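# Move the ball tray from its holder onto the block

## Task

Take the tray of balls up out of the holder it sits in and put it down level on the centre of the block, with all three balls still inside the tray and the toggles of both cords lying outside it.

## Robot and tools

Robot: two arms, left_arm and right_arm, each ending in a four-digit hand (index, middle, ring, thumb) driven by sixteen motors. The right arm has a right hand and the left arm a mirrored left hand. Base positions in the scene frame: left_arm (+0.062, +0.338, 0) m, right_arm (-0.042, -0.390, 0) m, both facing almost straight along +x.

Frames. Scene frame: origin at table-top height midway between the bases, +x out over the table, +z up, left_arm on the +y side (image left/right need not match). Fixed cameras and the table use it. Reported hand positions (m), orientations (quat wxyz), velocities and targets are in each arm's own base frame. Offsets are along the current Hand target's own axes: +z runs along the straightened fingers toward the tips; +y points outward from the palm face (the palm surface itself sits at y = -0.062 m); +x crosses the palm, away from the thumb on the right hand and toward it on the left. The hand point sits just beyond the index/middle knuckles. A rigid mast near the wrist on the palm side can strike objects.

One row = 48 numbers, each in [-1, 1], always for both arms: left dx, dy, dz, rx, ry, rz; left hand's 16 motor goals; left current_limit, speed; then the same 24 for the right arm. Pose numbers are offsets, not poses: measured from the Hand target held when the action (or move) starts, with 1.0 = 0.6 m or 180 degrees; rx, ry, rz form one rotation vector. All rows of one action count from that same start, so six zeros holds an arm at its Hand target, while repeating a nonzero offset in a later call moves it further. Motor goals are absolute: order index_mcp, index_abd, index_pip, index_dip, middle_mcp, middle_abd, middle_pip, middle_dip, ring_mcp, ring_abd, ring_pip, ring_dip, thumb_cmc, thumb_axl, thumb_mcp, thumb_ipl. Each scales linearly between its two stops; moving toward -1 curls fingers into the palm and brings the thumb round in front. Straight values: finger _mcp +0.75, _abd 0.00, _pip +0.58, _dip +0.70; thumb_cmc +0.71, thumb_axl +0.68, thumb_mcp +0.23, thumb_ipl +0.17. A 0 is a real goal; to keep a hand unchanged, resend its hand_goal, hand_current_limit and hand_speed. current_limit maps -1..+1 to 0..550 mA (floor 11 mA); speed sets the goal slew rate to (speed+1)/2 of 8.5 rad/s. Initially 0.4 and -0.6; values persist.

Tools.
execute_actions(actions, cameras): actions is a list of actions; each action is a list of up to 15 rows, one per 1/30 s step, the last row repeated if fewer. An empty list returns state plus images. cameras: list of names, ["all"], or [].
move(target, speed, blend, blocking, cameras): target is one 48-number row or up to 15 rows; every row is an offset from the same starting Hand targets. Paths are straight lines, at least 0.5 s, cut off at 10 s. speed is m/s, 0.002 to 1, default 0.25 (rotation up to twice that in rad/s), one value or one per target. blend is in metres for corner rounding; 0 means stop at each target. blocking=false returns after about 0.5 s while the move continues. No obstacle avoidance. Its result adds a move: line (done, off_target, moving, held, fault) and limits such as paced or held.
wait(seconds 0 to 10), stop() brakes a running move, zoom_image(camera, region [x0, y0, x1, y1] in pixels, at most 504 by 504) on the latest image, clear_fault(arm) after a reported torque fault, finished_scene(scene = the current scene number) ends the scene irreversibly; the goal must hold without the robot.

Results: end_effector_position and quat, velocities (omitted when joints read within noise), Hand target (the last commanded, clipped pose; next offsets start here; the hand point often rests a little short, so resend or add the gap), joint positions and torques, and per motor hand_goal, hand_measured, hand_current_ma, hand_state (moving, goal, blocked, overload). Warning lines: MOTOR HOT, OVER-TEMPERATURE FAULT, TORQUE FAULT, HAND FAULT. Each step the controller limits the commanded pose to 70 mm and 16 degrees from the measured pose.

Cameras (672x504): cam_head_left, cam_head_right, cam_high, cam_low, cam_left_wrist, cam_right_wrist; calibration may be off by a few mm or degrees, and wrist images can lag.

Avoid: dropping or releasing the tray while it moves, spilling balls, anything leaving the table, fast collisions, hard hits on fixed or heavy objects, contact or squeezing between the two arms (the clearance check is not reliable), paths passing near an arm's own base, contact torque beyond the load limits (waist and shoulder 54, elbow 45, forearm roll 24.3, wrist pitch 14.5, wrist roll 16 N m, held weight included), motors at 495 mA or more for 5 s, and long stretched or pushing holds that overheat motors. After pushing on something, command the target back past the hand point. Objects may occasionally be nudged by outside disturbances.

Each tool is called after "Call:" as name(argument=value, ...), one argument or row to a line, values as JSON.

## Session

Call:
execute_actions(
  actions=[],
)

Scene clock: 0.00 s.
left_arm: end_effector_position=(+0.2778, -0.4537, +0.2181) hand_goal=(+0.754, +0.000, +0.576, +0.696, +0.754, +0.000, +0.576, +0.696, +0.754, +0.000, +0.576, +0.696, +0.714, +0.678, +0.226, +0.168) hand_measured=(+0.754, +0.000, +0.576, +0.696, +0.754, +0.000, +0.576, +0.696, +0.754, +0.000, +0.576, +0.696, +0.714, +0.678, +0.226, +0.168) hand_current_ma=(+0, +0, +0, +0, +0, +0, +0, +0, +0, +0, +0, +0, +0, +0, +0, +0) hand_state=(goal, goal, goal, goal, goal, goal, goal, goal, goal, goal, goal, goal, goal, goal, goal, goal) hand_current_limit=0.40 hand_speed=-0.60 end_effector_quat_wxyz=(-0.024, +0.282, +0.880, -0.382) | right_arm: end_effector_position=(+0.4221, -0.0096, +0.2190) hand_goal=(+0.754, +0.000, +0.576, +0.696, +0.754, +0.000, +0.576, +0.696, +0.754, +0.000, +0.576, +0.696, +0.714, +0.678, +0.226, +0.168) hand_measured=(+0.754, +0.000, +0.576, +0.696, +0.754, +0.000, +0.576, +0.696, +0.754, +0.000, +0.576, +0.696, +0.714, +0.678, +0.226, +0.168) hand_current_ma=(+0, +0, +0, +0, +0, +0, +0, +0, +0, +0, +0, +0, +0, +0, +0, +0) hand_state=(goal, goal, goal, goal, goal, goal, goal, goal, goal, goal, goal, goal, goal, goal, goal, goal) hand_current_limit=0.40 hand_speed=-0.60 end_effector_quat_wxyz=(+0.152, +0.170, +0.780, +0.582)
Joint positions: left_arm=[-0.865 -0.363 -0.89 -1.464 -0.677 1.033] | right_arm=[-0.614 -0.785 -0.647 1.466 -1.274 -1.755]
Joint velocities: within noise
Joint torques (N m): no reading
Hand target: left_arm +0.2778, -0.4537, +0.2181; -0.024, +0.282, +0.880, -0.382 | right_arm +0.4221, -0.0096, +0.2190; +0.152, +0.170, +0.780, +0.582
camera_calibration:
cam_left_wrist: T_world_to_cam=[[0.380775, -0.718842, 0.581615, -0.595649], [-0.440067, 0.412318, 0.797706, 0.0913935], [-0.813235, -0.559696, -0.159338, 0.131392], [0, 0, 0, 1]] pos_world=[0.37388, -0.392321, 0.294469]
cam_right_wrist: T_world_to_cam=[[0.741967, -0.179417, 0.645984, -0.430073], [0.0285373, -0.954202, -0.2978, -0.00571898], [0.669829, 0.239392, -0.702866, -0.00049937], [0, 0, 0, 1]] pos_world=[0.319598, -0.0825001, 0.275766]

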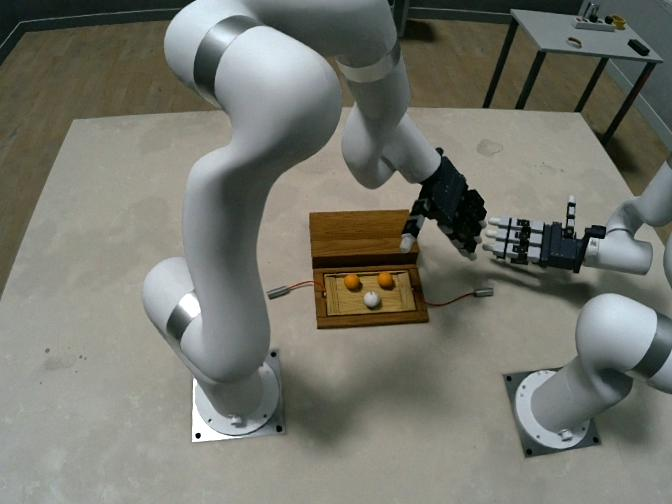

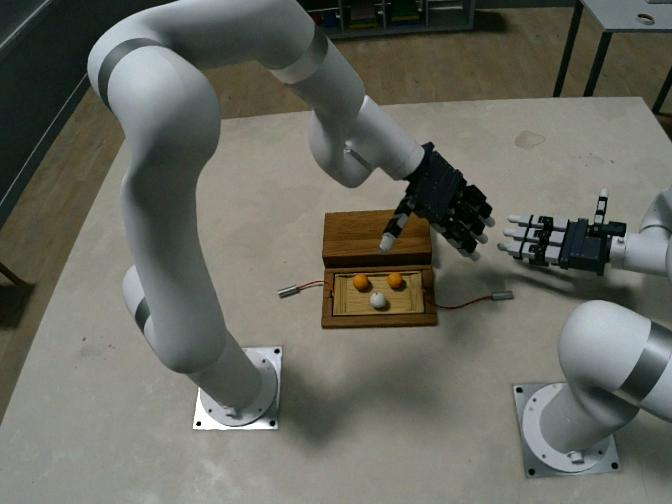

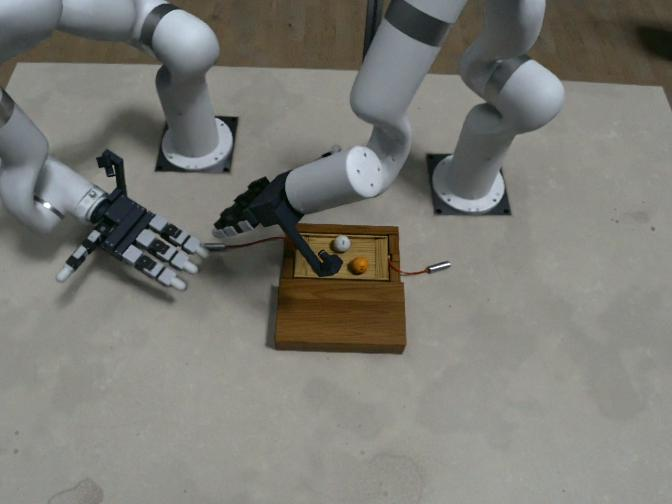

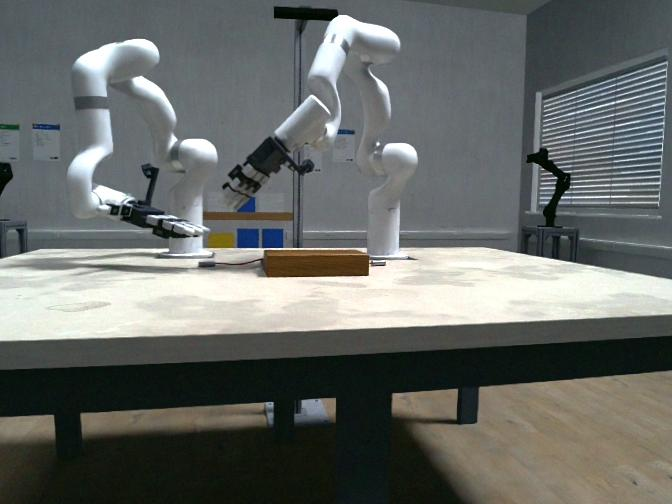

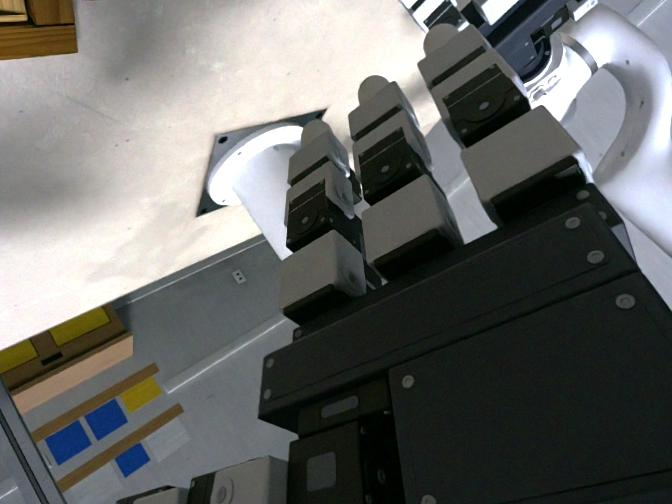

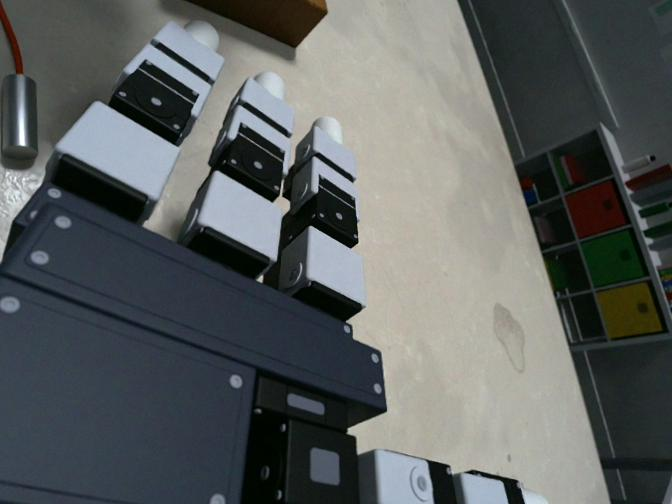

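Call:
zoom_image(
  camera="cam_head_left",
  region=[260, 200, 500, 340],
)

Call:
zoom_image(
  camera="cam_high",
  region=[195, 215, 465, 365],
)

Call:
zoom_image(
  camera="cam_head_right",
  region=[270, 200, 520, 340],
)

Scaled by 2.100.

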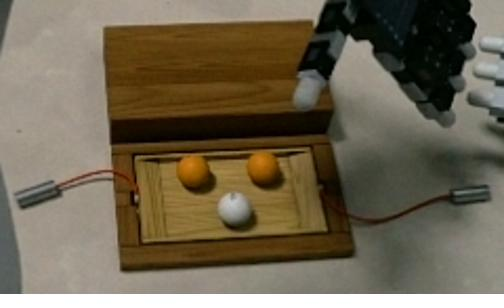

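Scaled by 1.867.

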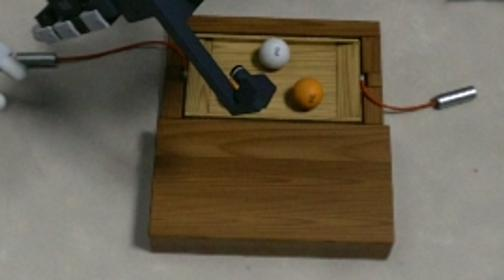

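Scaled by 2.016.

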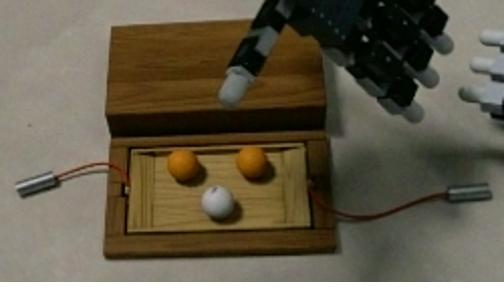

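Call:
move(
  target=[
    [0.3512,0.2673,-0.4442,-0.253,-0.0531,-0.2737,0.753,0.133,0.577,-0.362,0.753,-0.133,0.577,-0.362,-0.3,0,-0.81,0.116,0.714,0.677,0.226,0.168,0.6,-0.6,0.1832,0.1452,-0.0098,0.1375,-0.5266,0.7058,0.753,0.133,0.577,-0.362,0.753,-0.133,0.577,-0.362,-0.3,0,-0.81,0.116,0.714,0.677,0.226,0.168,0.6,-0.6],
    [0.3685,0.3358,-0.3733,-0.253,-0.0531,-0.2737,0.753,0.133,0.577,-0.362,0.753,-0.133,0.577,-0.362,-0.3,0,-0.81,0.116,0.714,0.677,0.226,0.168,0.6,-0.6,0.1897,-0.0147,0.0358,0.1375,-0.5266,0.7058,0.753,0.133,0.577,-0.362,0.753,-0.133,0.577,-0.362,-0.3,0,-0.81,0.116,0.714,0.677,0.226,0.168,0.6,-0.6],
  ],
  speed=[0.3,0.2],
  cameras=["all"],
)

Scene clock: 100.97 s.
left_arm: end_effector_position=(+0.2461, -0.0818, +0.2001) hand_goal=(+0.754, +0.134, +0.578, -0.362, +0.754, -0.132, +0.578, -0.362, -0.300, +0.000, -0.810, +0.116, +0.714, +0.678, +0.226, +0.168) hand_measured=(+0.750, +0.132, +0.576, -0.358, +0.750, -0.128, +0.576, -0.360, -0.286, +0.000, -0.806, +0.118, +0.712, +0.678, +0.224, +0.168) hand_current_ma=(-3, -1, -1, +2, -3, +2, -1, +2, +18, +0, +2, +1, -1, +0, -2, +0) hand_state=(goal, goal, goal, goal, goal, goal, goal, goal, goal, goal, goal, goal, goal, goal, goal, goal) hand_current_limit=0.60 hand_speed=-0.60 end_effector_quat_wxyz=(+0.000, -0.143, +0.990, +0.000) | right_arm: end_effector_position=(+0.3286, +0.0567, +0.2002) hand_goal=(+0.754, +0.134, +0.578, -0.362, +0.754, -0.132, +0.578, -0.362, -0.300, +0.000, -0.810, +0.116, +0.714, +0.678, +0.226, +0.168) hand_measured=(+0.756, +0.132, +0.578, -0.358, +0.756, -0.128, +0.578, -0.358, -0.290, +0.000, -0.810, +0.118, +0.716, +0.678, +0.224, +0.168) hand_current_ma=(+4, -2, -1, +10, +3, +8, -1, +8, +30, +0, +2, +6, +6, -2, -8, -1) hand_state=(goal, goal, goal, goal, goal, goal, goal, goal, goal, goal, goal, goal, goal, goal, goal, goal) hand_current_limit=0.60 hand_speed=-0.60 end_effector_quat_wxyz=(+0.000, +1.000, +0.001, +0.000)
Joint positions: left_arm=[-0.493 -0.068 -0.471 0.001 -0.403 -0.782] | right_arm=[0.383 -0.175 -0.595 3.143 0.42 0.381]
Joint torques (N m): left_arm=[1.56 12.99 -18 1.07 0.48 -0.38] | right_arm=[-2.39 11.68 -19.91 -1.13 -0.25 0.39]
Hand target: left_arm +0.2462, -0.0818, +0.2001; +0.000, -0.143, +0.990, +0.000 | right_arm +0.3286, +0.0567, +0.2002; +0.000, +1.000, +0.001, +0.000
Off the commanded pose: left_arm 0.000 m, 0 deg | right_arm 0.000 m, 0 deg.
move: done
camera_calibration:
cam_left_wrist: T_world_to_cam=[[0.931545, -0.361812, 0.0362706, -0.303064], [-0.274745, -0.634998, 0.722006, -0.172689], [-0.238199, -0.682546, -0.690935, 0.265658], [0, 0, 0, 1]] pos_world=[0.298152, -0.0379859, 0.319227]
cam_right_wrist: T_world_to_cam=[[-0.768732, -0.639495, 0.00988538, 0.31315], [-0.435451, 0.534648, 0.724247, -0.0818973], [-0.468437, 0.552447, -0.68947, 0.386672], [0, 0, 0, 1]] pos_world=[0.386198, 0.0304282, 0.322817]

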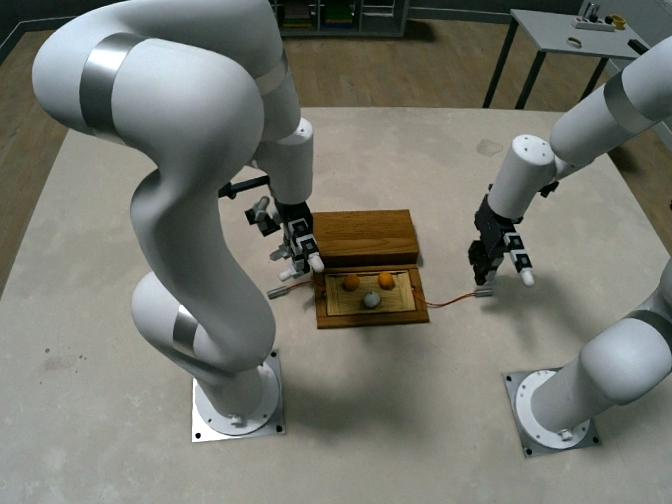

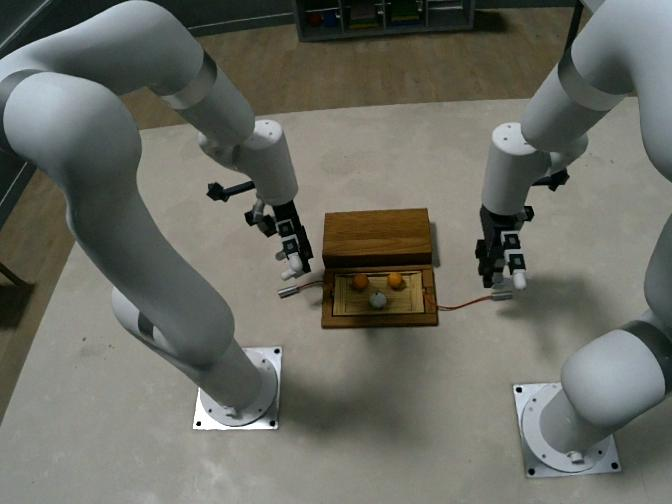

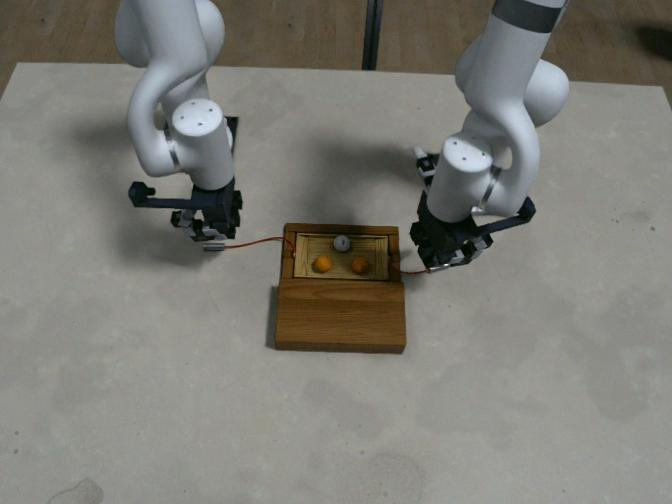

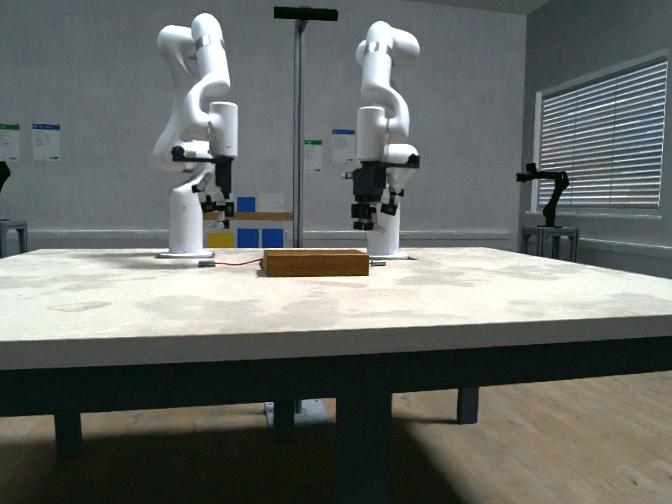

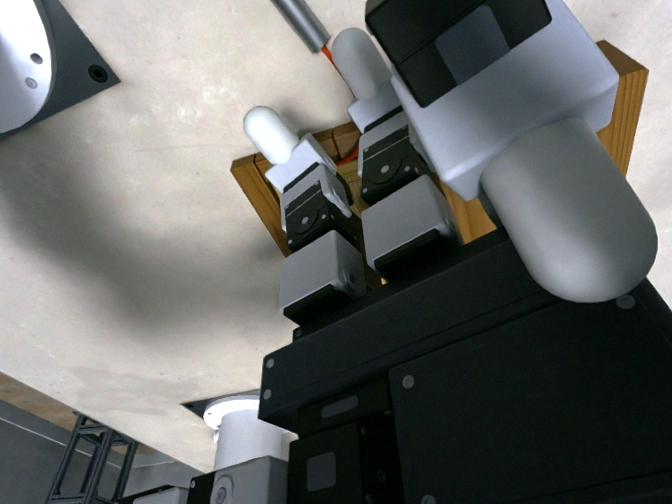

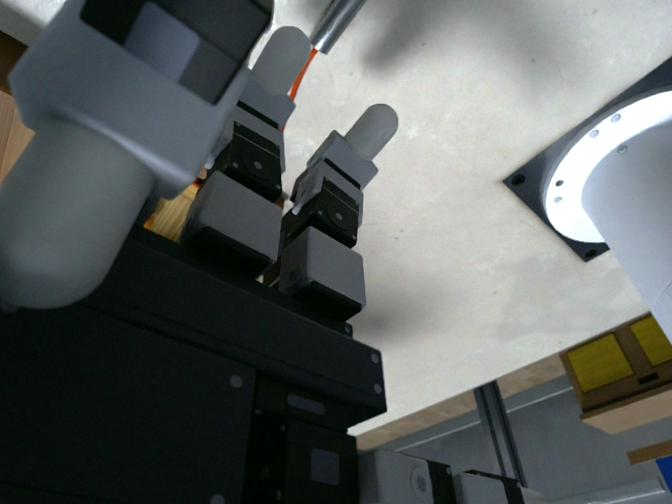

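Call:
zoom_image(
  camera="cam_left_wrist",
  region=[230, 0, 430, 150],
)

Call:
zoom_image(
  camera="cam_right_wrist",
  region=[230, 0, 430, 150],
)

Scaled by 2.520.

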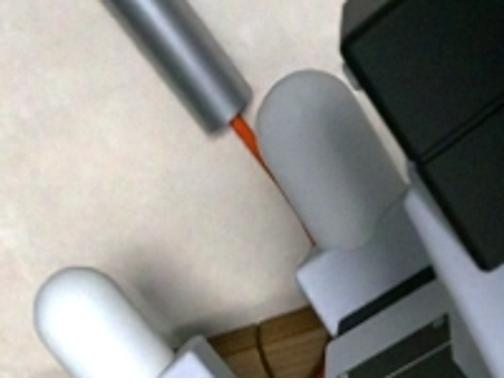

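Scaled by 2.520.

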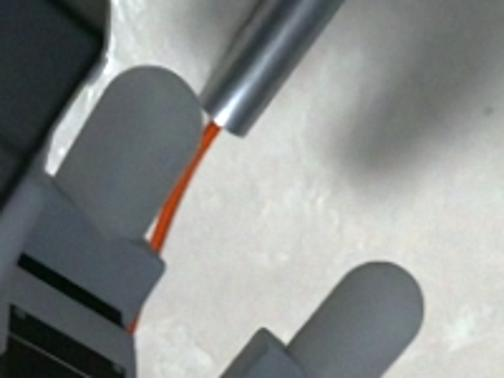

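Call:
zoom_image(
  camera="cam_head_left",
  region=[420, 260, 520, 330],
)

Call:
zoom_image(
  camera="cam_high",
  region=[180, 210, 290, 290],
)

Scaled by 5.040.

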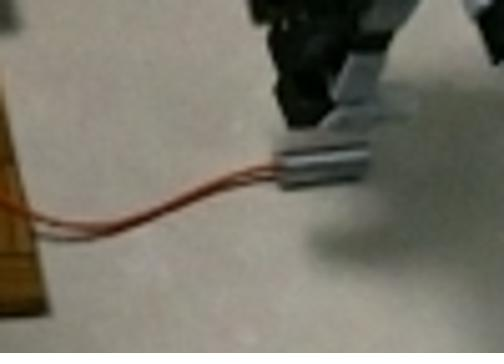

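Scaled by 4.582.

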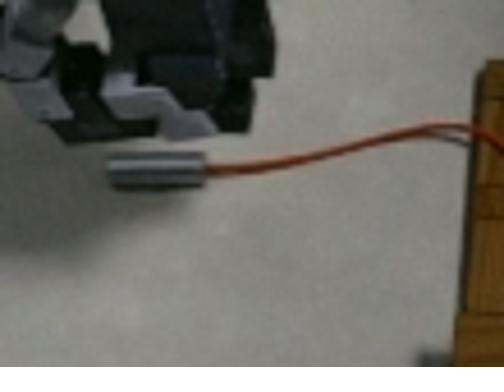

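Call:
move(
  target=[
    [0.0037,-0.0023,0.125,0,0,-0.0139,0.753,0.133,0.577,-0.362,0.753,-0.133,0.577,-0.362,-0.3,0,-0.81,0.116,0.714,0.677,0.226,0.168,0.6,-0.6,-0.0043,-0.0063,0.125,0,0,-0.015,0.753,0.133,0.577,-0.362,0.753,-0.133,0.577,-0.362,-0.3,0,-0.81,0.116,0.714,0.677,0.226,0.168,0.6,-0.6],
  ],
  speed=[0.15],
  cameras=["cam_left_wrist","cam_right_wrist"],
)

Call:
zoom_image(
  camera="cam_left_wrist",
  region=[200, 0, 450, 190],
)

Call:
zoom_image(
  camera="cam_right_wrist",
  region=[210, 0, 460, 190],
)

Scene clock: 137.00 s.
left_arm: end_effector_position=(+0.2445, -0.0837, +0.1251) hand_goal=(+0.754, +0.134, +0.578, -0.362, +0.754, -0.132, +0.578, -0.362, -0.300, +0.000, -0.810, +0.116, +0.714, +0.678, +0.226, +0.168) hand_measured=(+0.750, +0.132, +0.576, -0.358, +0.750, -0.128, +0.576, -0.360, -0.286, +0.000, -0.806, +0.118, +0.712, +0.678, +0.224, +0.168) hand_current_ma=(-3, -1, -1, +2, -3, +2, -1, +2, +18, +0, +2, +1, -1, +0, -2, +0) hand_state=(goal, goal, goal, goal, goal, goal, goal, goal, goal, goal, goal, goal, goal, goal, goal, goal) hand_current_limit=0.60 hand_speed=-0.60 end_effector_quat_wxyz=(+0.000, -0.165, +0.986, +0.000) | right_arm: end_effector_position=(+0.3260, +0.0605, +0.1252) hand_goal=(+0.754, +0.134, +0.578, -0.362, +0.754, -0.132, +0.578, -0.362, -0.300, +0.000, -0.810, +0.116, +0.714, +0.678, +0.226, +0.168) hand_measured=(+0.756, +0.132, +0.578, -0.358, +0.756, -0.128, +0.578, -0.358, -0.290, +0.000, -0.810, +0.118, +0.716, +0.678, +0.224, +0.168) hand_current_ma=(+4, -2, -1, +10, +3, +8, -1, +8, +30, +0, +2, +6, +6, -2, -8, -1) hand_state=(goal, goal, goal, goal, goal, goal, goal, goal, goal, goal, goal, goal, goal, goal, goal, goal) hand_current_limit=0.60 hand_speed=-0.60 end_effector_quat_wxyz=(+0.000, +1.000, +0.024, +0.000)
Joint positions: left_arm=[-0.49 -0.287 -0.463 0.003 -0.176 -0.825] | right_arm=[0.402 -0.358 -0.574 3.144 0.216 0.352]
Joint torques (N m): left_arm=[0 16.06 -14.63 0.8 0.43 -0.29] | right_arm=[4.61 13.91 -15.96 0.41 -0.24 -0.29]
Hand target: left_arm +0.2445, -0.0837, +0.1251; +0.000, -0.165, +0.986, +0.000 | right_arm +0.3260, +0.0605, +0.1252; +0.000, +1.000, +0.024, +0.000
Off the commanded pose: left_arm 0.000 m, 0 deg | right_arm 0.000 m, 0 deg.
move: done
camera_calibration:
cam_left_wrist: T_world_to_cam=[[0.946447, -0.320808, 0.036332, -0.299714], [-0.246791, -0.646305, 0.722069, -0.128025], [-0.208164, -0.692367, -0.690866, 0.20394], [0, 0, 0, 1]] pos_world=[0.294521, -0.0376934, 0.244227]
cam_right_wrist: T_world_to_cam=[[-0.737771, -0.67498, 0.0098276, 0.306412], [-0.46017, 0.513523, 0.72425, -0.0213871], [-0.493901, 0.529808, -0.689467, 0.341334], [0, 0, 0, 1]] pos_world=[0.384805, 0.0369632, 0.247817]
Images, in order (width x height): cam_left_wrist 672x504, cam_right_wrist 672x504.

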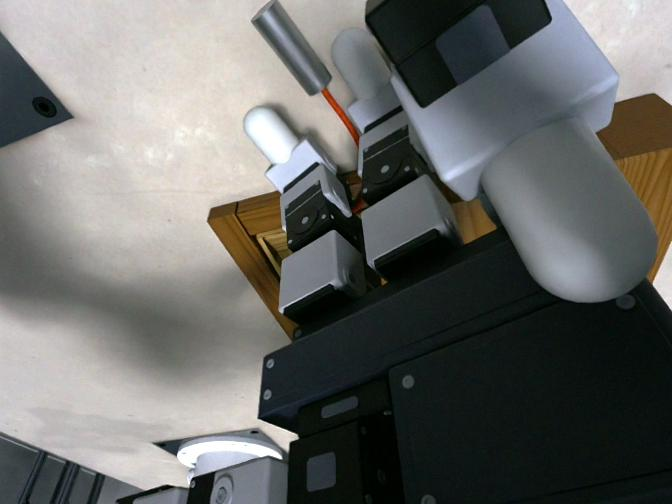

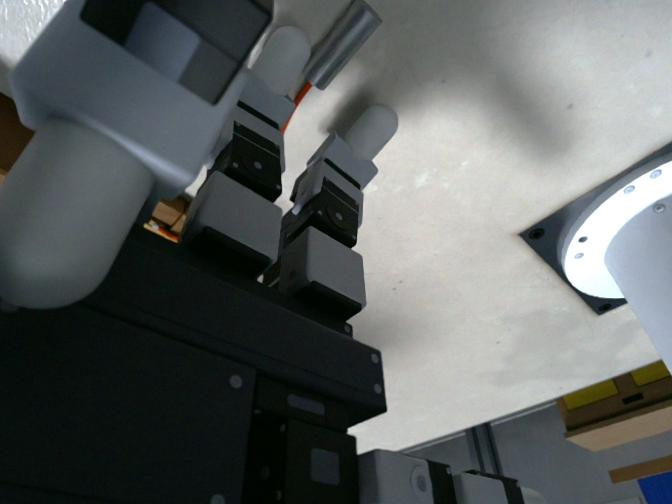

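Scaled by 2.016.

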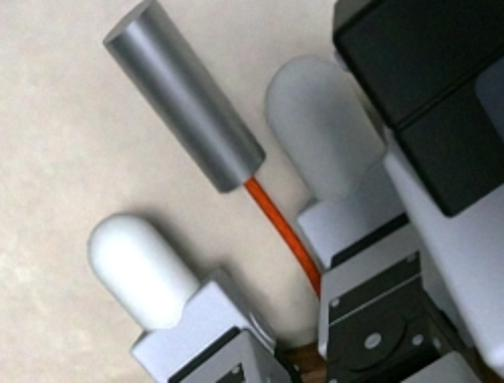

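Scaled by 2.016.

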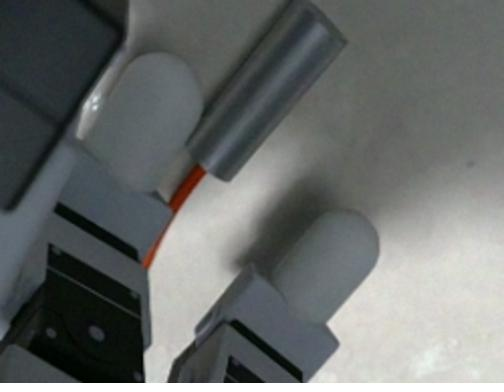

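Call:
move(
  target=[
    [0,0,0.0475,0,0,0.011,0.753,0.133,0.577,-0.362,0.753,-0.133,0.577,-0.362,-0.3,0,-0.81,0.116,0.714,0.677,0.226,0.168,0.6,-0.6,0.0037,-0.006,0.0475,0,0,-0.01,0.753,0.133,0.577,-0.362,0.753,-0.133,0.577,-0.362,-0.3,0,-0.81,0.116,0.714,0.677,0.226,0.168,0.6,-0.6],
  ],
  speed=[0.06],
  cameras=["cam_left_wrist","cam_right_wrist"],
)

Call:
zoom_image(
  camera="cam_left_wrist",
  region=[200, 0, 450, 190],
)

Call:
zoom_image(
  camera="cam_right_wrist",
  region=[210, 0, 460, 190],
)

Scene clock: 158.23 s.
left_arm: end_effector_position=(+0.2445, -0.0837, +0.0966) hand_goal=(+0.754, +0.134, +0.578, -0.362, +0.754, -0.132, +0.578, -0.362, -0.300, +0.000, -0.810, +0.116, +0.714, +0.678, +0.226, +0.168) hand_measured=(+0.750, +0.132, +0.576, -0.358, +0.750, -0.128, +0.576, -0.360, -0.286, +0.000, -0.806, +0.118, +0.712, +0.678, +0.224, +0.168) hand_current_ma=(-3, -1, -1, +2, -3, +2, -1, +2, +18, +0, +2, +1, -1, +0, -2, +0) hand_state=(goal, goal, goal, goal, goal, goal, goal, goal, goal, goal, goal, goal, goal, goal, goal, goal) hand_current_limit=0.60 hand_speed=-0.60 end_effector_quat_wxyz=(+0.000, -0.148, +0.989, +0.000) | right_arm: end_effector_position=(+0.3280, +0.0642, +0.0967) hand_goal=(+0.754, +0.134, +0.578, -0.362, +0.754, -0.132, +0.578, -0.362, -0.300, +0.000, -0.810, +0.116, +0.714, +0.678, +0.226, +0.168) hand_measured=(+0.756, +0.132, +0.578, -0.358, +0.756, -0.128, +0.578, -0.358, -0.290, +0.000, -0.810, +0.118, +0.716, +0.678, +0.224, +0.168) hand_current_ma=(+4, -2, -1, +10, +3, +8, -1, +8, +30, +0, +2, +6, +6, -2, -8, -1) hand_state=(goal, goal, goal, goal, goal, goal, goal, goal, goal, goal, goal, goal, goal, goal, goal, goal) hand_current_limit=0.60 hand_speed=-0.60 end_effector_quat_wxyz=(+0.000, +0.999, +0.040, +0.000)
Joint positions: left_arm=[-0.499 -0.375 -0.467 0.006 -0.092 -0.801] | right_arm=[0.413 -0.44 -0.584 3.144 0.144 0.33]
Joint torques (N m): left_arm=[-1.36 18.76 -12.84 -0.69 0.52 0.14] | right_arm=[4.74 14.81 -14.65 -0.08 -0.32 -0.32]
Hand target: left_arm +0.2445, -0.0837, +0.0966; +0.000, -0.148, +0.989, +0.000 | right_arm +0.3280, +0.0642, +0.0967; +0.000, +0.999, +0.040, +0.000
Off the commanded pose: left_arm 0.000 m, 0 deg | right_arm 0.000 m, 0 deg.
move: done
camera_calibration:
cam_left_wrist: T_world_to_cam=[[0.934768, -0.353393, 0.0363611, -0.298498], [-0.269078, -0.637462, 0.721969, -0.101197], [-0.23196, -0.684658, -0.690969, 0.190765], [0, 0, 0, 1]] pos_world=[0.296046, -0.0393873, 0.215727]
cam_right_wrist: T_world_to_cam=[[-0.716238, -0.697787, 0.00982387, 0.305091], [-0.47608, 0.498864, 0.724212, 0.00442732], [-0.510247, 0.514031, -0.689508, 0.327074], [0, 0, 0, 1]] pos_world=[0.387514, 0.0425538, 0.219317]
Images, in order (width x height): cam_left_wrist 672x504, cam_right_wrist 672x504.

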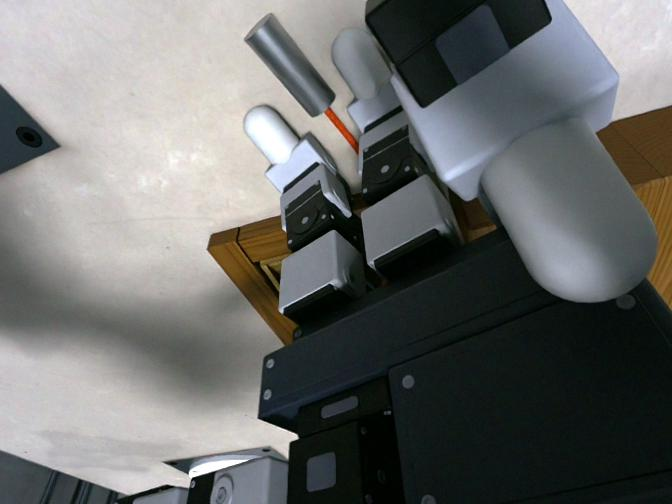

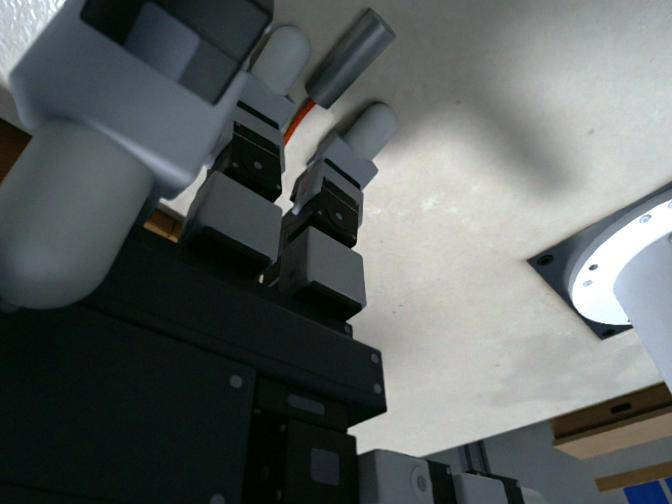

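Scaled by 2.016.

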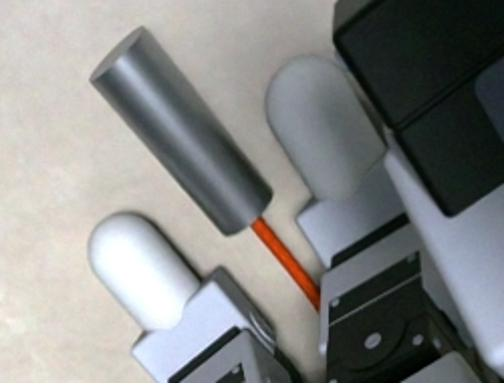

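Scaled by 2.016.

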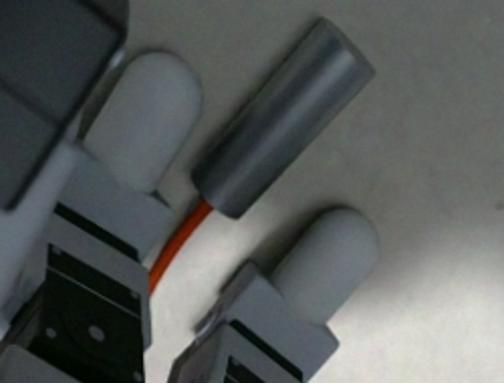

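Call:
move(
  target=[
    [0.0033,0.0025,0,0,0,0,0.753,0.133,0.577,-0.362,0.753,-0.133,0.577,-0.362,-0.3,0,-0.81,0.116,0.714,0.677,0.226,0.168,0.75,-0.88,0,0.0025,0,0,0,0,0.753,0.133,0.577,-0.362,0.753,-0.133,0.577,-0.362,-0.3,0,-0.81,0.116,0.714,0.677,0.226,0.168,0.75,-0.88],
    [0.0033,0.0025,0,0,0,0,0.753,-0.3,0.577,-0.362,0.753,0.3,0.577,-0.362,-0.3,0,-0.81,0.116,0.714,0.677,0.226,0.168,0.75,-0.88,0,0.0025,0,0,0,0,0.753,-0.3,0.577,-0.362,0.753,0.3,0.577,-0.362,-0.3,0,-0.81,0.116,0.714,0.677,0.226,0.168,0.75,-0.88],
  ],
  speed=[0.03,0.03],
  cameras=["cam_left_wrist","cam_right_wrist"],
)

Call:
zoom_image(
  camera="cam_left_wrist",
  region=[200, 0, 450, 190],
)

Call:
zoom_image(
  camera="cam_right_wrist",
  region=[210, 0, 460, 190],
)

Scene clock: 202.93 s.
left_arm: end_effector_position=(+0.2421, -0.0828, +0.0966) hand_goal=(+0.754, -0.300, +0.578, -0.362, +0.754, +0.300, +0.578, -0.362, -0.300, +0.000, -0.810, +0.116, +0.714, +0.678, +0.226, +0.168) hand_measured=(+0.752, -0.076, +0.576, -0.360, +0.750, +0.076, +0.576, -0.362, -0.286, +0.000, -0.806, +0.118, +0.712, +0.678, +0.224, +0.168) hand_current_ma=(-1, +481, -1, +0, -3, -481, -1, +0, +18, +0, +2, +1, -1, +0, -2, +0) hand_state=(goal, blocked, goal, goal, goal, blocked, goal, goal, goal, goal, goal, goal, goal, goal, goal, goal) hand_current_limit=0.75 hand_speed=-0.88 end_effector_quat_wxyz=(+0.000, -0.148, +0.989, +0.000) | right_arm: end_effector_position=(+0.3281, +0.0627, +0.0967) hand_goal=(+0.754, -0.300, +0.578, -0.362, +0.754, +0.300, +0.578, -0.362, -0.300, +0.000, -0.810, +0.116, +0.714, +0.678, +0.226, +0.168) hand_measured=(+0.756, -0.080, +0.578, -0.360, +0.756, +0.062, +0.578, -0.360, -0.290, +0.000, -0.810, +0.118, +0.716, +0.678, +0.224, +0.168) hand_current_ma=(+4, +481, -1, +3, +3, -479, -1, +4, +30, +0, +2, +6, +6, -2, -8, -1) hand_state=(goal, blocked, goal, goal, goal, blocked, goal, goal, goal, goal, goal, goal, goal, goal, goal, goal) hand_current_limit=0.75 hand_speed=-0.88 end_effector_quat_wxyz=(+0.000, +0.999, +0.040, +0.000)
Joint positions: left_arm=[-0.5 -0.371 -0.46 0.006 -0.089 -0.802] | right_arm=[0.409 -0.439 -0.582 3.145 0.143 0.326]
Joint torques (N m): left_arm=[-0.56 22.8 -9.48 0.9 0.46 -0.21] | right_arm=[-2.87 19.81 -11.33 0.3 -0.18 -0.37]
Hand target: left_arm +0.2421, -0.0828, +0.0966; +0.000, -0.148, +0.989, +0.000 | right_arm +0.3281, +0.0627, +0.0967; +0.000, +0.999, +0.040, +0.000
Off the commanded pose: left_arm 0.000 m, 0 deg | right_arm 0.000 m, 0 deg.
move: done
camera_calibration:
cam_left_wrist: T_world_to_cam=[[0.934794, -0.353331, 0.0362916, -0.296055], [-0.268988, -0.637496, 0.721972, -0.101334], [-0.231959, -0.684658, -0.69097, 0.190779], [0, 0, 0, 1]] pos_world=[0.293746, -0.0385872, 0.215727]
cam_right_wrist: T_world_to_cam=[[-0.716237, -0.697788, 0.00982582, 0.304115], [-0.476042, 0.498827, 0.724262, 0.00519908], [-0.510283, 0.514066, -0.689455, 0.327898], [0, 0, 0, 1]] pos_world=[0.387614, 0.0410537, 0.219317]
Images, in order (width x height): cam_left_wrist 672x504, cam_right_wrist 672x504.

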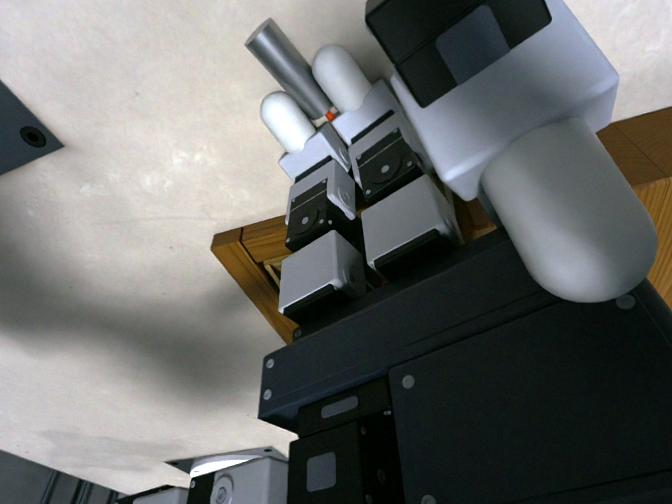

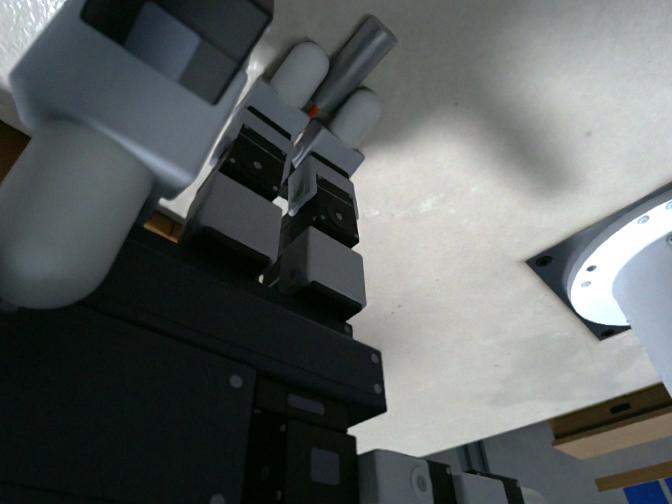

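Scaled by 2.016.

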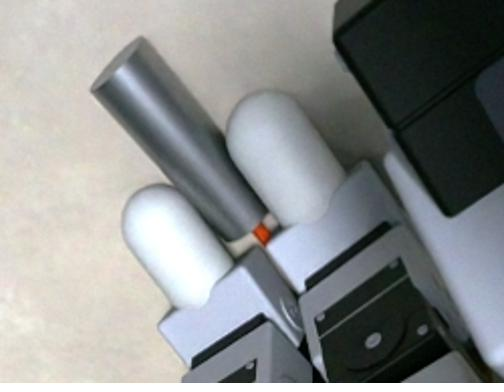

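Scaled by 2.016.

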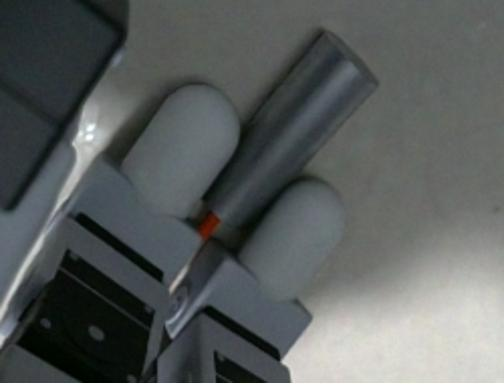

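Call:
move(
  target=[
    [0,0,-0.025,0,0,0,0.753,-0.3,0.577,-0.362,0.753,0.3,0.577,-0.362,-0.3,0,-0.81,0.116,0.714,0.677,0.226,0.168,0.75,-0.85,0,0,-0.025,0,0,0,0.753,-0.3,0.577,-0.362,0.753,0.3,0.577,-0.362,-0.3,0,-0.81,0.116,0.714,0.677,0.226,0.168,0.75,-0.85],
    [0.0228,-0.0822,-0.0473,0,0,0.1083,0.342,-0.3,0.577,-0.362,0.342,0.3,0.577,-0.362,-0.3,0,-0.81,0.116,0.714,0.677,0.226,0.168,0.75,-0.85,0.0403,-0.1093,-0.0555,0,0,0.0256,0.342,-0.3,0.577,-0.362,0.342,0.3,0.577,-0.362,-0.3,0,-0.81,0.116,0.714,0.677,0.226,0.168,0.75,-0.85],
    [0.0423,-0.1368,-0.0307,0,0,0.1083,-0.068,-0.3,0.577,-0.362,-0.068,0.3,0.577,-0.362,-0.3,0,-0.6,0.116,0.714,0.677,0.226,0.168,0.75,-0.85,0.0457,-0.1758,-0.0555,0,0,0.0256,-0.068,-0.3,0.577,-0.362,-0.068,0.3,0.577,-0.362,-0.3,0,-0.6,0.116,0.714,0.677,0.226,0.168,0.75,-0.85],
  ],
  speed=[0.06,0.15,0.12],
  blend=[0.01,0,0],
  cameras=["cam_head_right","cam_low"],
)

Call:
zoom_image(
  camera="cam_head_right",
  region=[240, 200, 530, 360],
)

Scene clock: 243.20 s.
left_arm: end_effector_position=(+0.2419, -0.1688, +0.1150) hand_goal=(-0.068, -0.300, +0.578, -0.362, -0.068, +0.300, +0.578, -0.362, -0.300, +0.000, -0.600, +0.116, +0.714, +0.678, +0.226, +0.168) hand_measured=(-0.044, -0.076, +0.576, -0.360, -0.048, +0.076, +0.576, -0.362, -0.286, +0.000, -0.602, +0.118, +0.712, +0.678, +0.224, +0.168) hand_current_ma=(+40, +481, -1, +0, +31, -481, -1, +0, +18, +0, -1, +1, -1, +0, -2, +0) hand_state=(blocked, blocked, goal, goal, blocked, blocked, goal, goal, goal, goal, goal, goal, goal, goal, goal, goal) hand_current_limit=0.75 hand_speed=-0.85 end_effector_quat_wxyz=(+0.000, +0.022, +1.000, +0.000) | right_arm: end_effector_position=(+0.3471, +0.1700, +0.1300) hand_goal=(-0.068, -0.300, +0.578, -0.362, -0.068, +0.300, +0.578, -0.362, -0.300, +0.000, -0.600, +0.116, +0.714, +0.678, +0.226, +0.168) hand_measured=(-0.048, -0.080, +0.578, -0.362, -0.048, +0.062, +0.578, -0.360, -0.290, +0.000, -0.602, +0.118, +0.716, +0.678, +0.224, +0.168) hand_current_ma=(+71, +481, -1, +2, +73, -481, -1, +4, +30, +0, -5, +6, +5, -2, -8, -1) hand_state=(goal, blocked, goal, goal, blocked, blocked, goal, goal, goal, goal, goal, goal, goal, goal, goal, goal) hand_current_limit=0.75 hand_speed=-0.85 end_effector_quat_wxyz=(+0.000, +1.000, +0.000, +0.000)
Joint positions: left_arm=[-0.774 -0.371 -0.549 0.003 -0.179 -0.733] | right_arm=[0.603 -0.474 -0.78 3.143 0.306 0.603]
Joint torques (N m): left_arm=[-1.01 19.02 -14.27 1.06 0.34 -0.34] | right_arm=[4.17 16.6 -17.92 -1.17 0.65 0.2]
Hand target: left_arm +0.2419, -0.1688, +0.1150; +0.000, +0.022, +1.000, +0.000 | right_arm +0.3471, +0.1700, +0.1300; +0.000, +1.000, +0.000, +0.000
Off the commanded pose: left_arm 0.000 m, 0 deg | right_arm 0.000 m, 0 deg.
move: done; blend cut to 0.0075 m at target 1
Images, in order (width x height): cam_head_right 672x504, cam_low 672x504.

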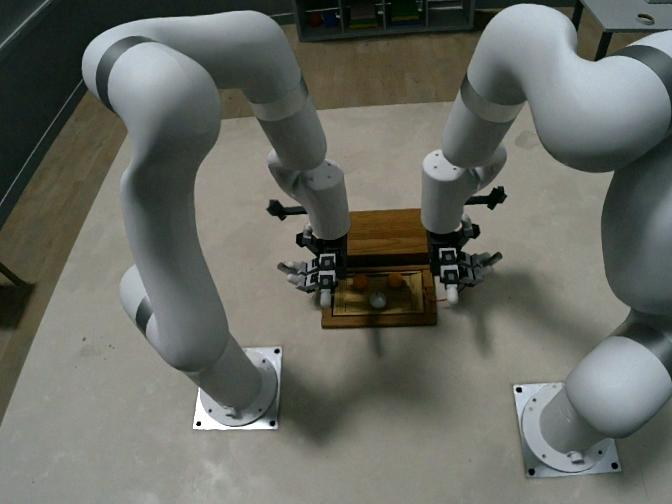

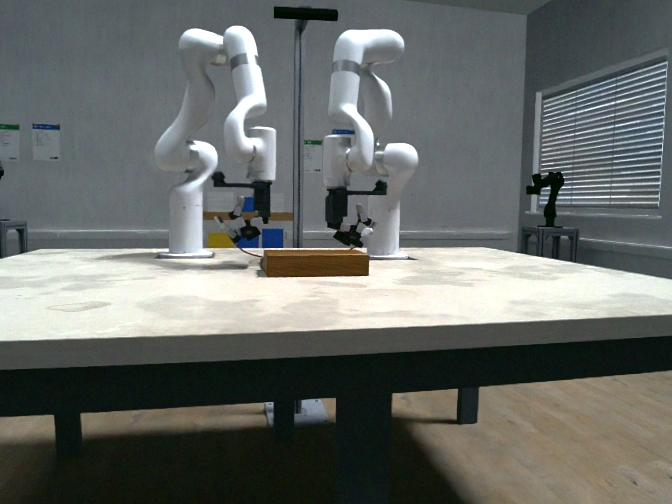

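Scaled by 1.738.

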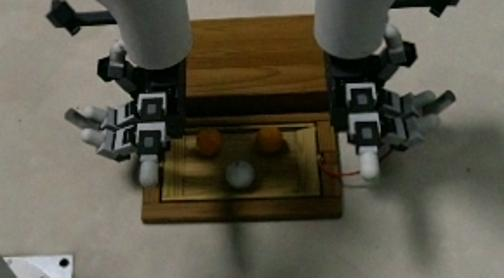

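Call:
move(
  target=[
    [0,-0.0167,0.075,0,0,0,-0.479,-0.3,0.577,-0.362,-0.479,0.3,0.577,-0.362,-0.5,0,-0.6,0.116,0.714,0.677,0.226,0.168,0.75,-0.85,0,-0.0333,0.05,0,0,0,-0.479,-0.3,0.577,-0.362,-0.479,0.3,0.577,-0.362,-0.5,0,-0.6,0.116,0.714,0.677,0.226,0.168,0.75,-0.85],
    [0,-0.0233,0.1117,0,0,0,-0.808,-0.3,0.577,-0.362,-0.808,0.3,0.577,-0.362,-0.5,0,-0.6,0.116,0.714,0.677,0.226,0.168,0.75,-0.85,0,-0.0333,0.0917,0,0,0,-0.808,-0.3,0.577,-0.362,-0.808,0.3,0.577,-0.362,-0.5,0,-0.6,0.116,0.714,0.677,0.226,0.168,0.75,-0.85],
  ],
  speed=[0.1,0.08],
  cameras=["cam_head_right","cam_head_left","cam_low","cam_left_wrist","cam_right_wrist"],
)

Call:
zoom_image(
  camera="cam_head_right",
  region=[270, 210, 510, 350],
)

Call:
zoom_image(
  camera="cam_low",
  region=[200, 180, 420, 300],
)

Scene clock: 252.87 s.
left_arm: end_effector_position=(+0.2519, -0.1930, +0.0689) hand_goal=(-0.478, -0.300, +0.578, -0.362, -0.478, +0.300, +0.578, -0.362, -0.500, +0.000, -0.600, +0.116, +0.714, +0.678, +0.226, +0.168) hand_measured=(-0.452, -0.076, +0.576, -0.362, -0.456, +0.076, +0.576, -0.362, -0.498, +0.000, -0.602, +0.118, +0.712, +0.678, +0.222, +0.168) hand_current_ma=(+45, +481, +0, +0, +35, -481, -1, +0, +1, +0, +0, +1, -1, +0, -3, +0) hand_state=(blocked, blocked, goal, goal, blocked, blocked, goal, goal, goal, goal, goal, goal, goal, goal, goal, goal) hand_current_limit=0.75 hand_speed=-0.85 end_effector_quat_wxyz=(+0.018, +0.021, +0.999, -0.018) | right_arm: end_effector_position=(+0.3471, +0.1900, +0.0750) hand_goal=(-0.478, -0.300, +0.578, -0.362, -0.478, +0.300, +0.578, -0.362, -0.500, +0.000, -0.600, +0.116, +0.714, +0.678, +0.226, +0.168) hand_measured=(-0.456, -0.080, +0.578, -0.362, -0.454, +0.062, +0.578, -0.360, -0.482, +0.000, -0.602, +0.118, +0.716, +0.678, +0.224, +0.168) hand_current_ma=(+82, +481, -1, +0, +84, -481, -1, +3, +67, +0, -4, +6, +5, -2, -8, -1) hand_state=(blocked, blocked, goal, goal, blocked, blocked, goal, goal, goal, goal, goal, goal, goal, goal, goal, goal) hand_current_limit=0.75 hand_speed=-0.85 end_effector_quat_wxyz=(+0.000, +1.000, +0.000, +0.000)
Joint positions: left_arm=[-0.8 -0.513 -0.6 0.005 -0.036 -0.763] | right_arm=[0.639 -0.621 -0.827 3.144 0.206 0.638]
Joint torques (N m): left_arm=[2.99 28.11 -13.36 0.71 1.41 0.42] | right_arm=[3.13 20.16 -15.68 -0.21 -0.21 -0.31]
Hand target: left_arm +0.2519, -0.1930, +0.0689; +0.018, +0.021, +0.999, -0.018 (not the last commanded pose) | right_arm +0.3471, +0.1900, +0.0750; +0.000, +1.000, +0.000, +0.000
Off the commanded pose: left_arm 0.026 m, 3 deg | right_arm 0.000 m, 0 deg.
TORQUE FAULT: the external load on joint 2 (shoulder) of the left arm reached its load limit, and that arm stopped. The contact can be on any part of that arm beyond that joint, not only on its tool. A torque fault puts only its own arm into a fault stop. That arm's remaining commands of this call were not run. The hold on joint 2 (shoulder) of that arm was moved back by the arm itself, up to 3 degrees, as the stop began. That arm is still stopped at the end of this call. While its stop runs, that arm, its gripper or tool too, takes no new command.
CLEAR FAULT: the left arm stays stopped (state 4) until you call clear_fault(arm="left_arm").
End effector pose when the fault began: left_arm: position (+0.2414, -0.1820, +0.0532), quat_wxyz (+0.000, +0.021, +1.000, +0.000)
Joint positions when the fault began: left_arm=[-0.8 -0.564 -0.6 0.005 -0.035 -0.762]
move: fault (left_arm); path passed 1 of 2 targets; target 2's new numbers were not sent
camera_calibration:
cam_left_wrist: T_world_to_cam=[[0.761892, -0.641932, 0.0862791, -0.358687], [-0.490893, -0.485388, 0.72348, -0.0638189], [-0.422546, -0.593567, -0.684933, 0.16365], [0, 0, 0, 1]] pos_world=[0.311102, -0.164092, 0.189208]
cam_right_wrist: T_world_to_cam=[[-0.769953, -0.638024, 0.0098428, 0.413979], [-0.434467, 0.535478, 0.724225, -0.0549576], [-0.467344, 0.553343, -0.689493, 0.234795], [0, 0, 0, 1]] pos_world=[0.404598, 0.163635, 0.197617]
Images, in order (width x height): cam_head_left 672x504, cam_head_right 672x504, cam_low 672x504, cam_left_wrist 672x504, cam_right_wrist 672x504.

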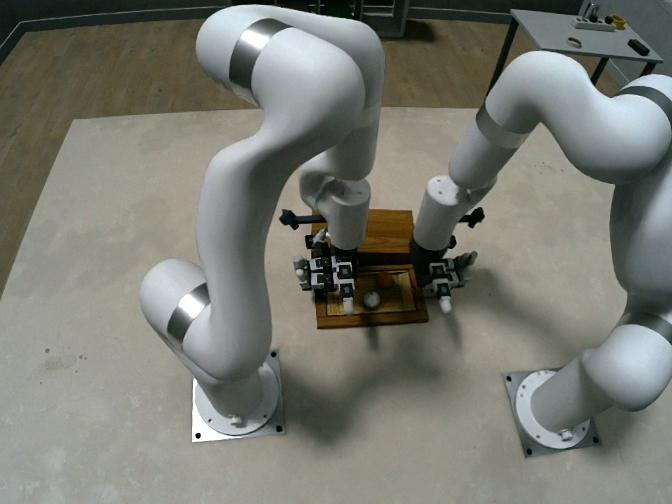

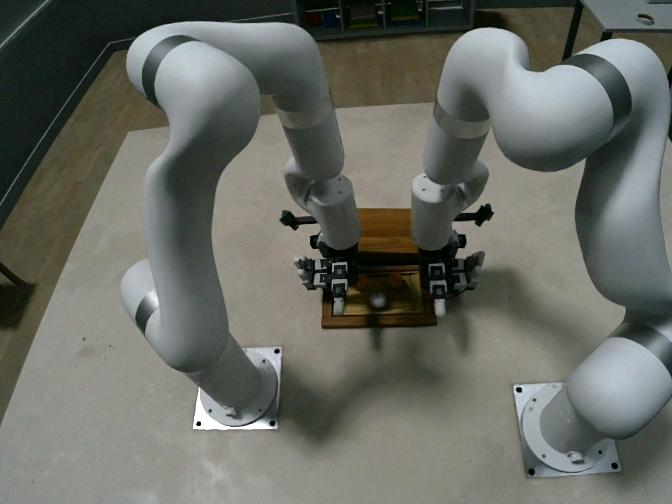

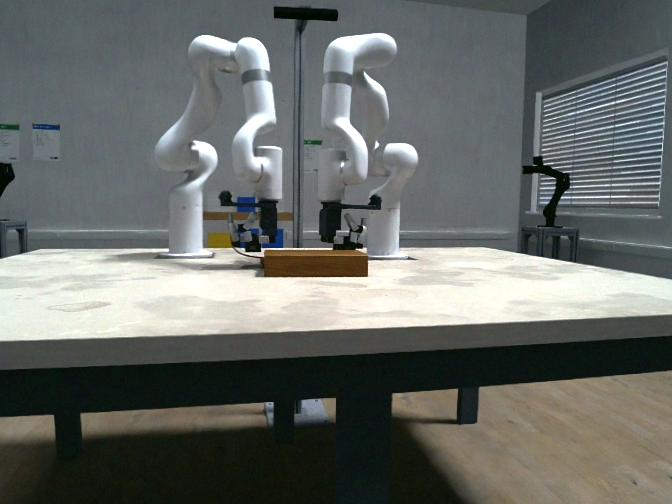

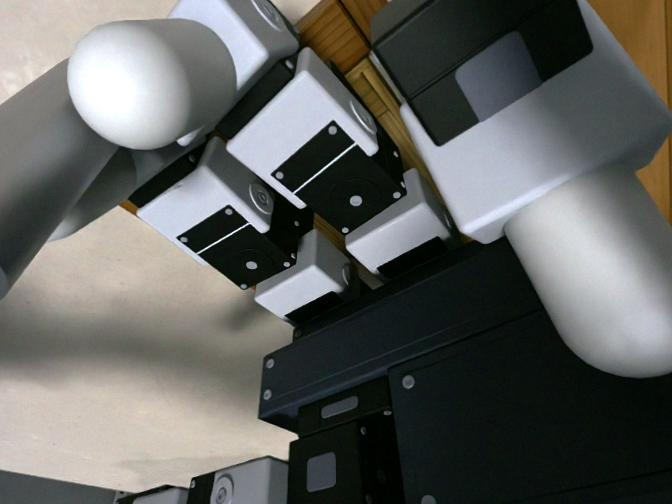

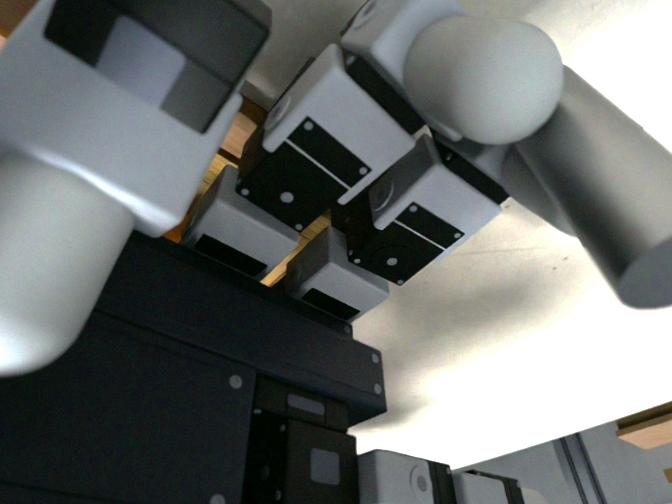

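Scaled by 2.100.

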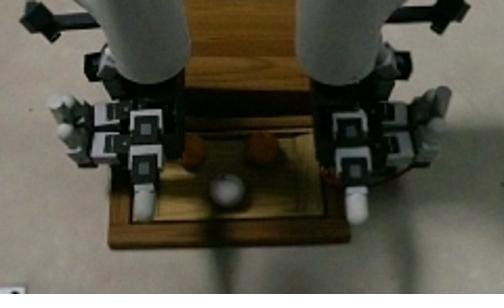

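Scaled by 2.291.

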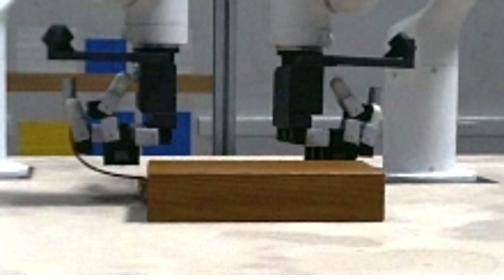

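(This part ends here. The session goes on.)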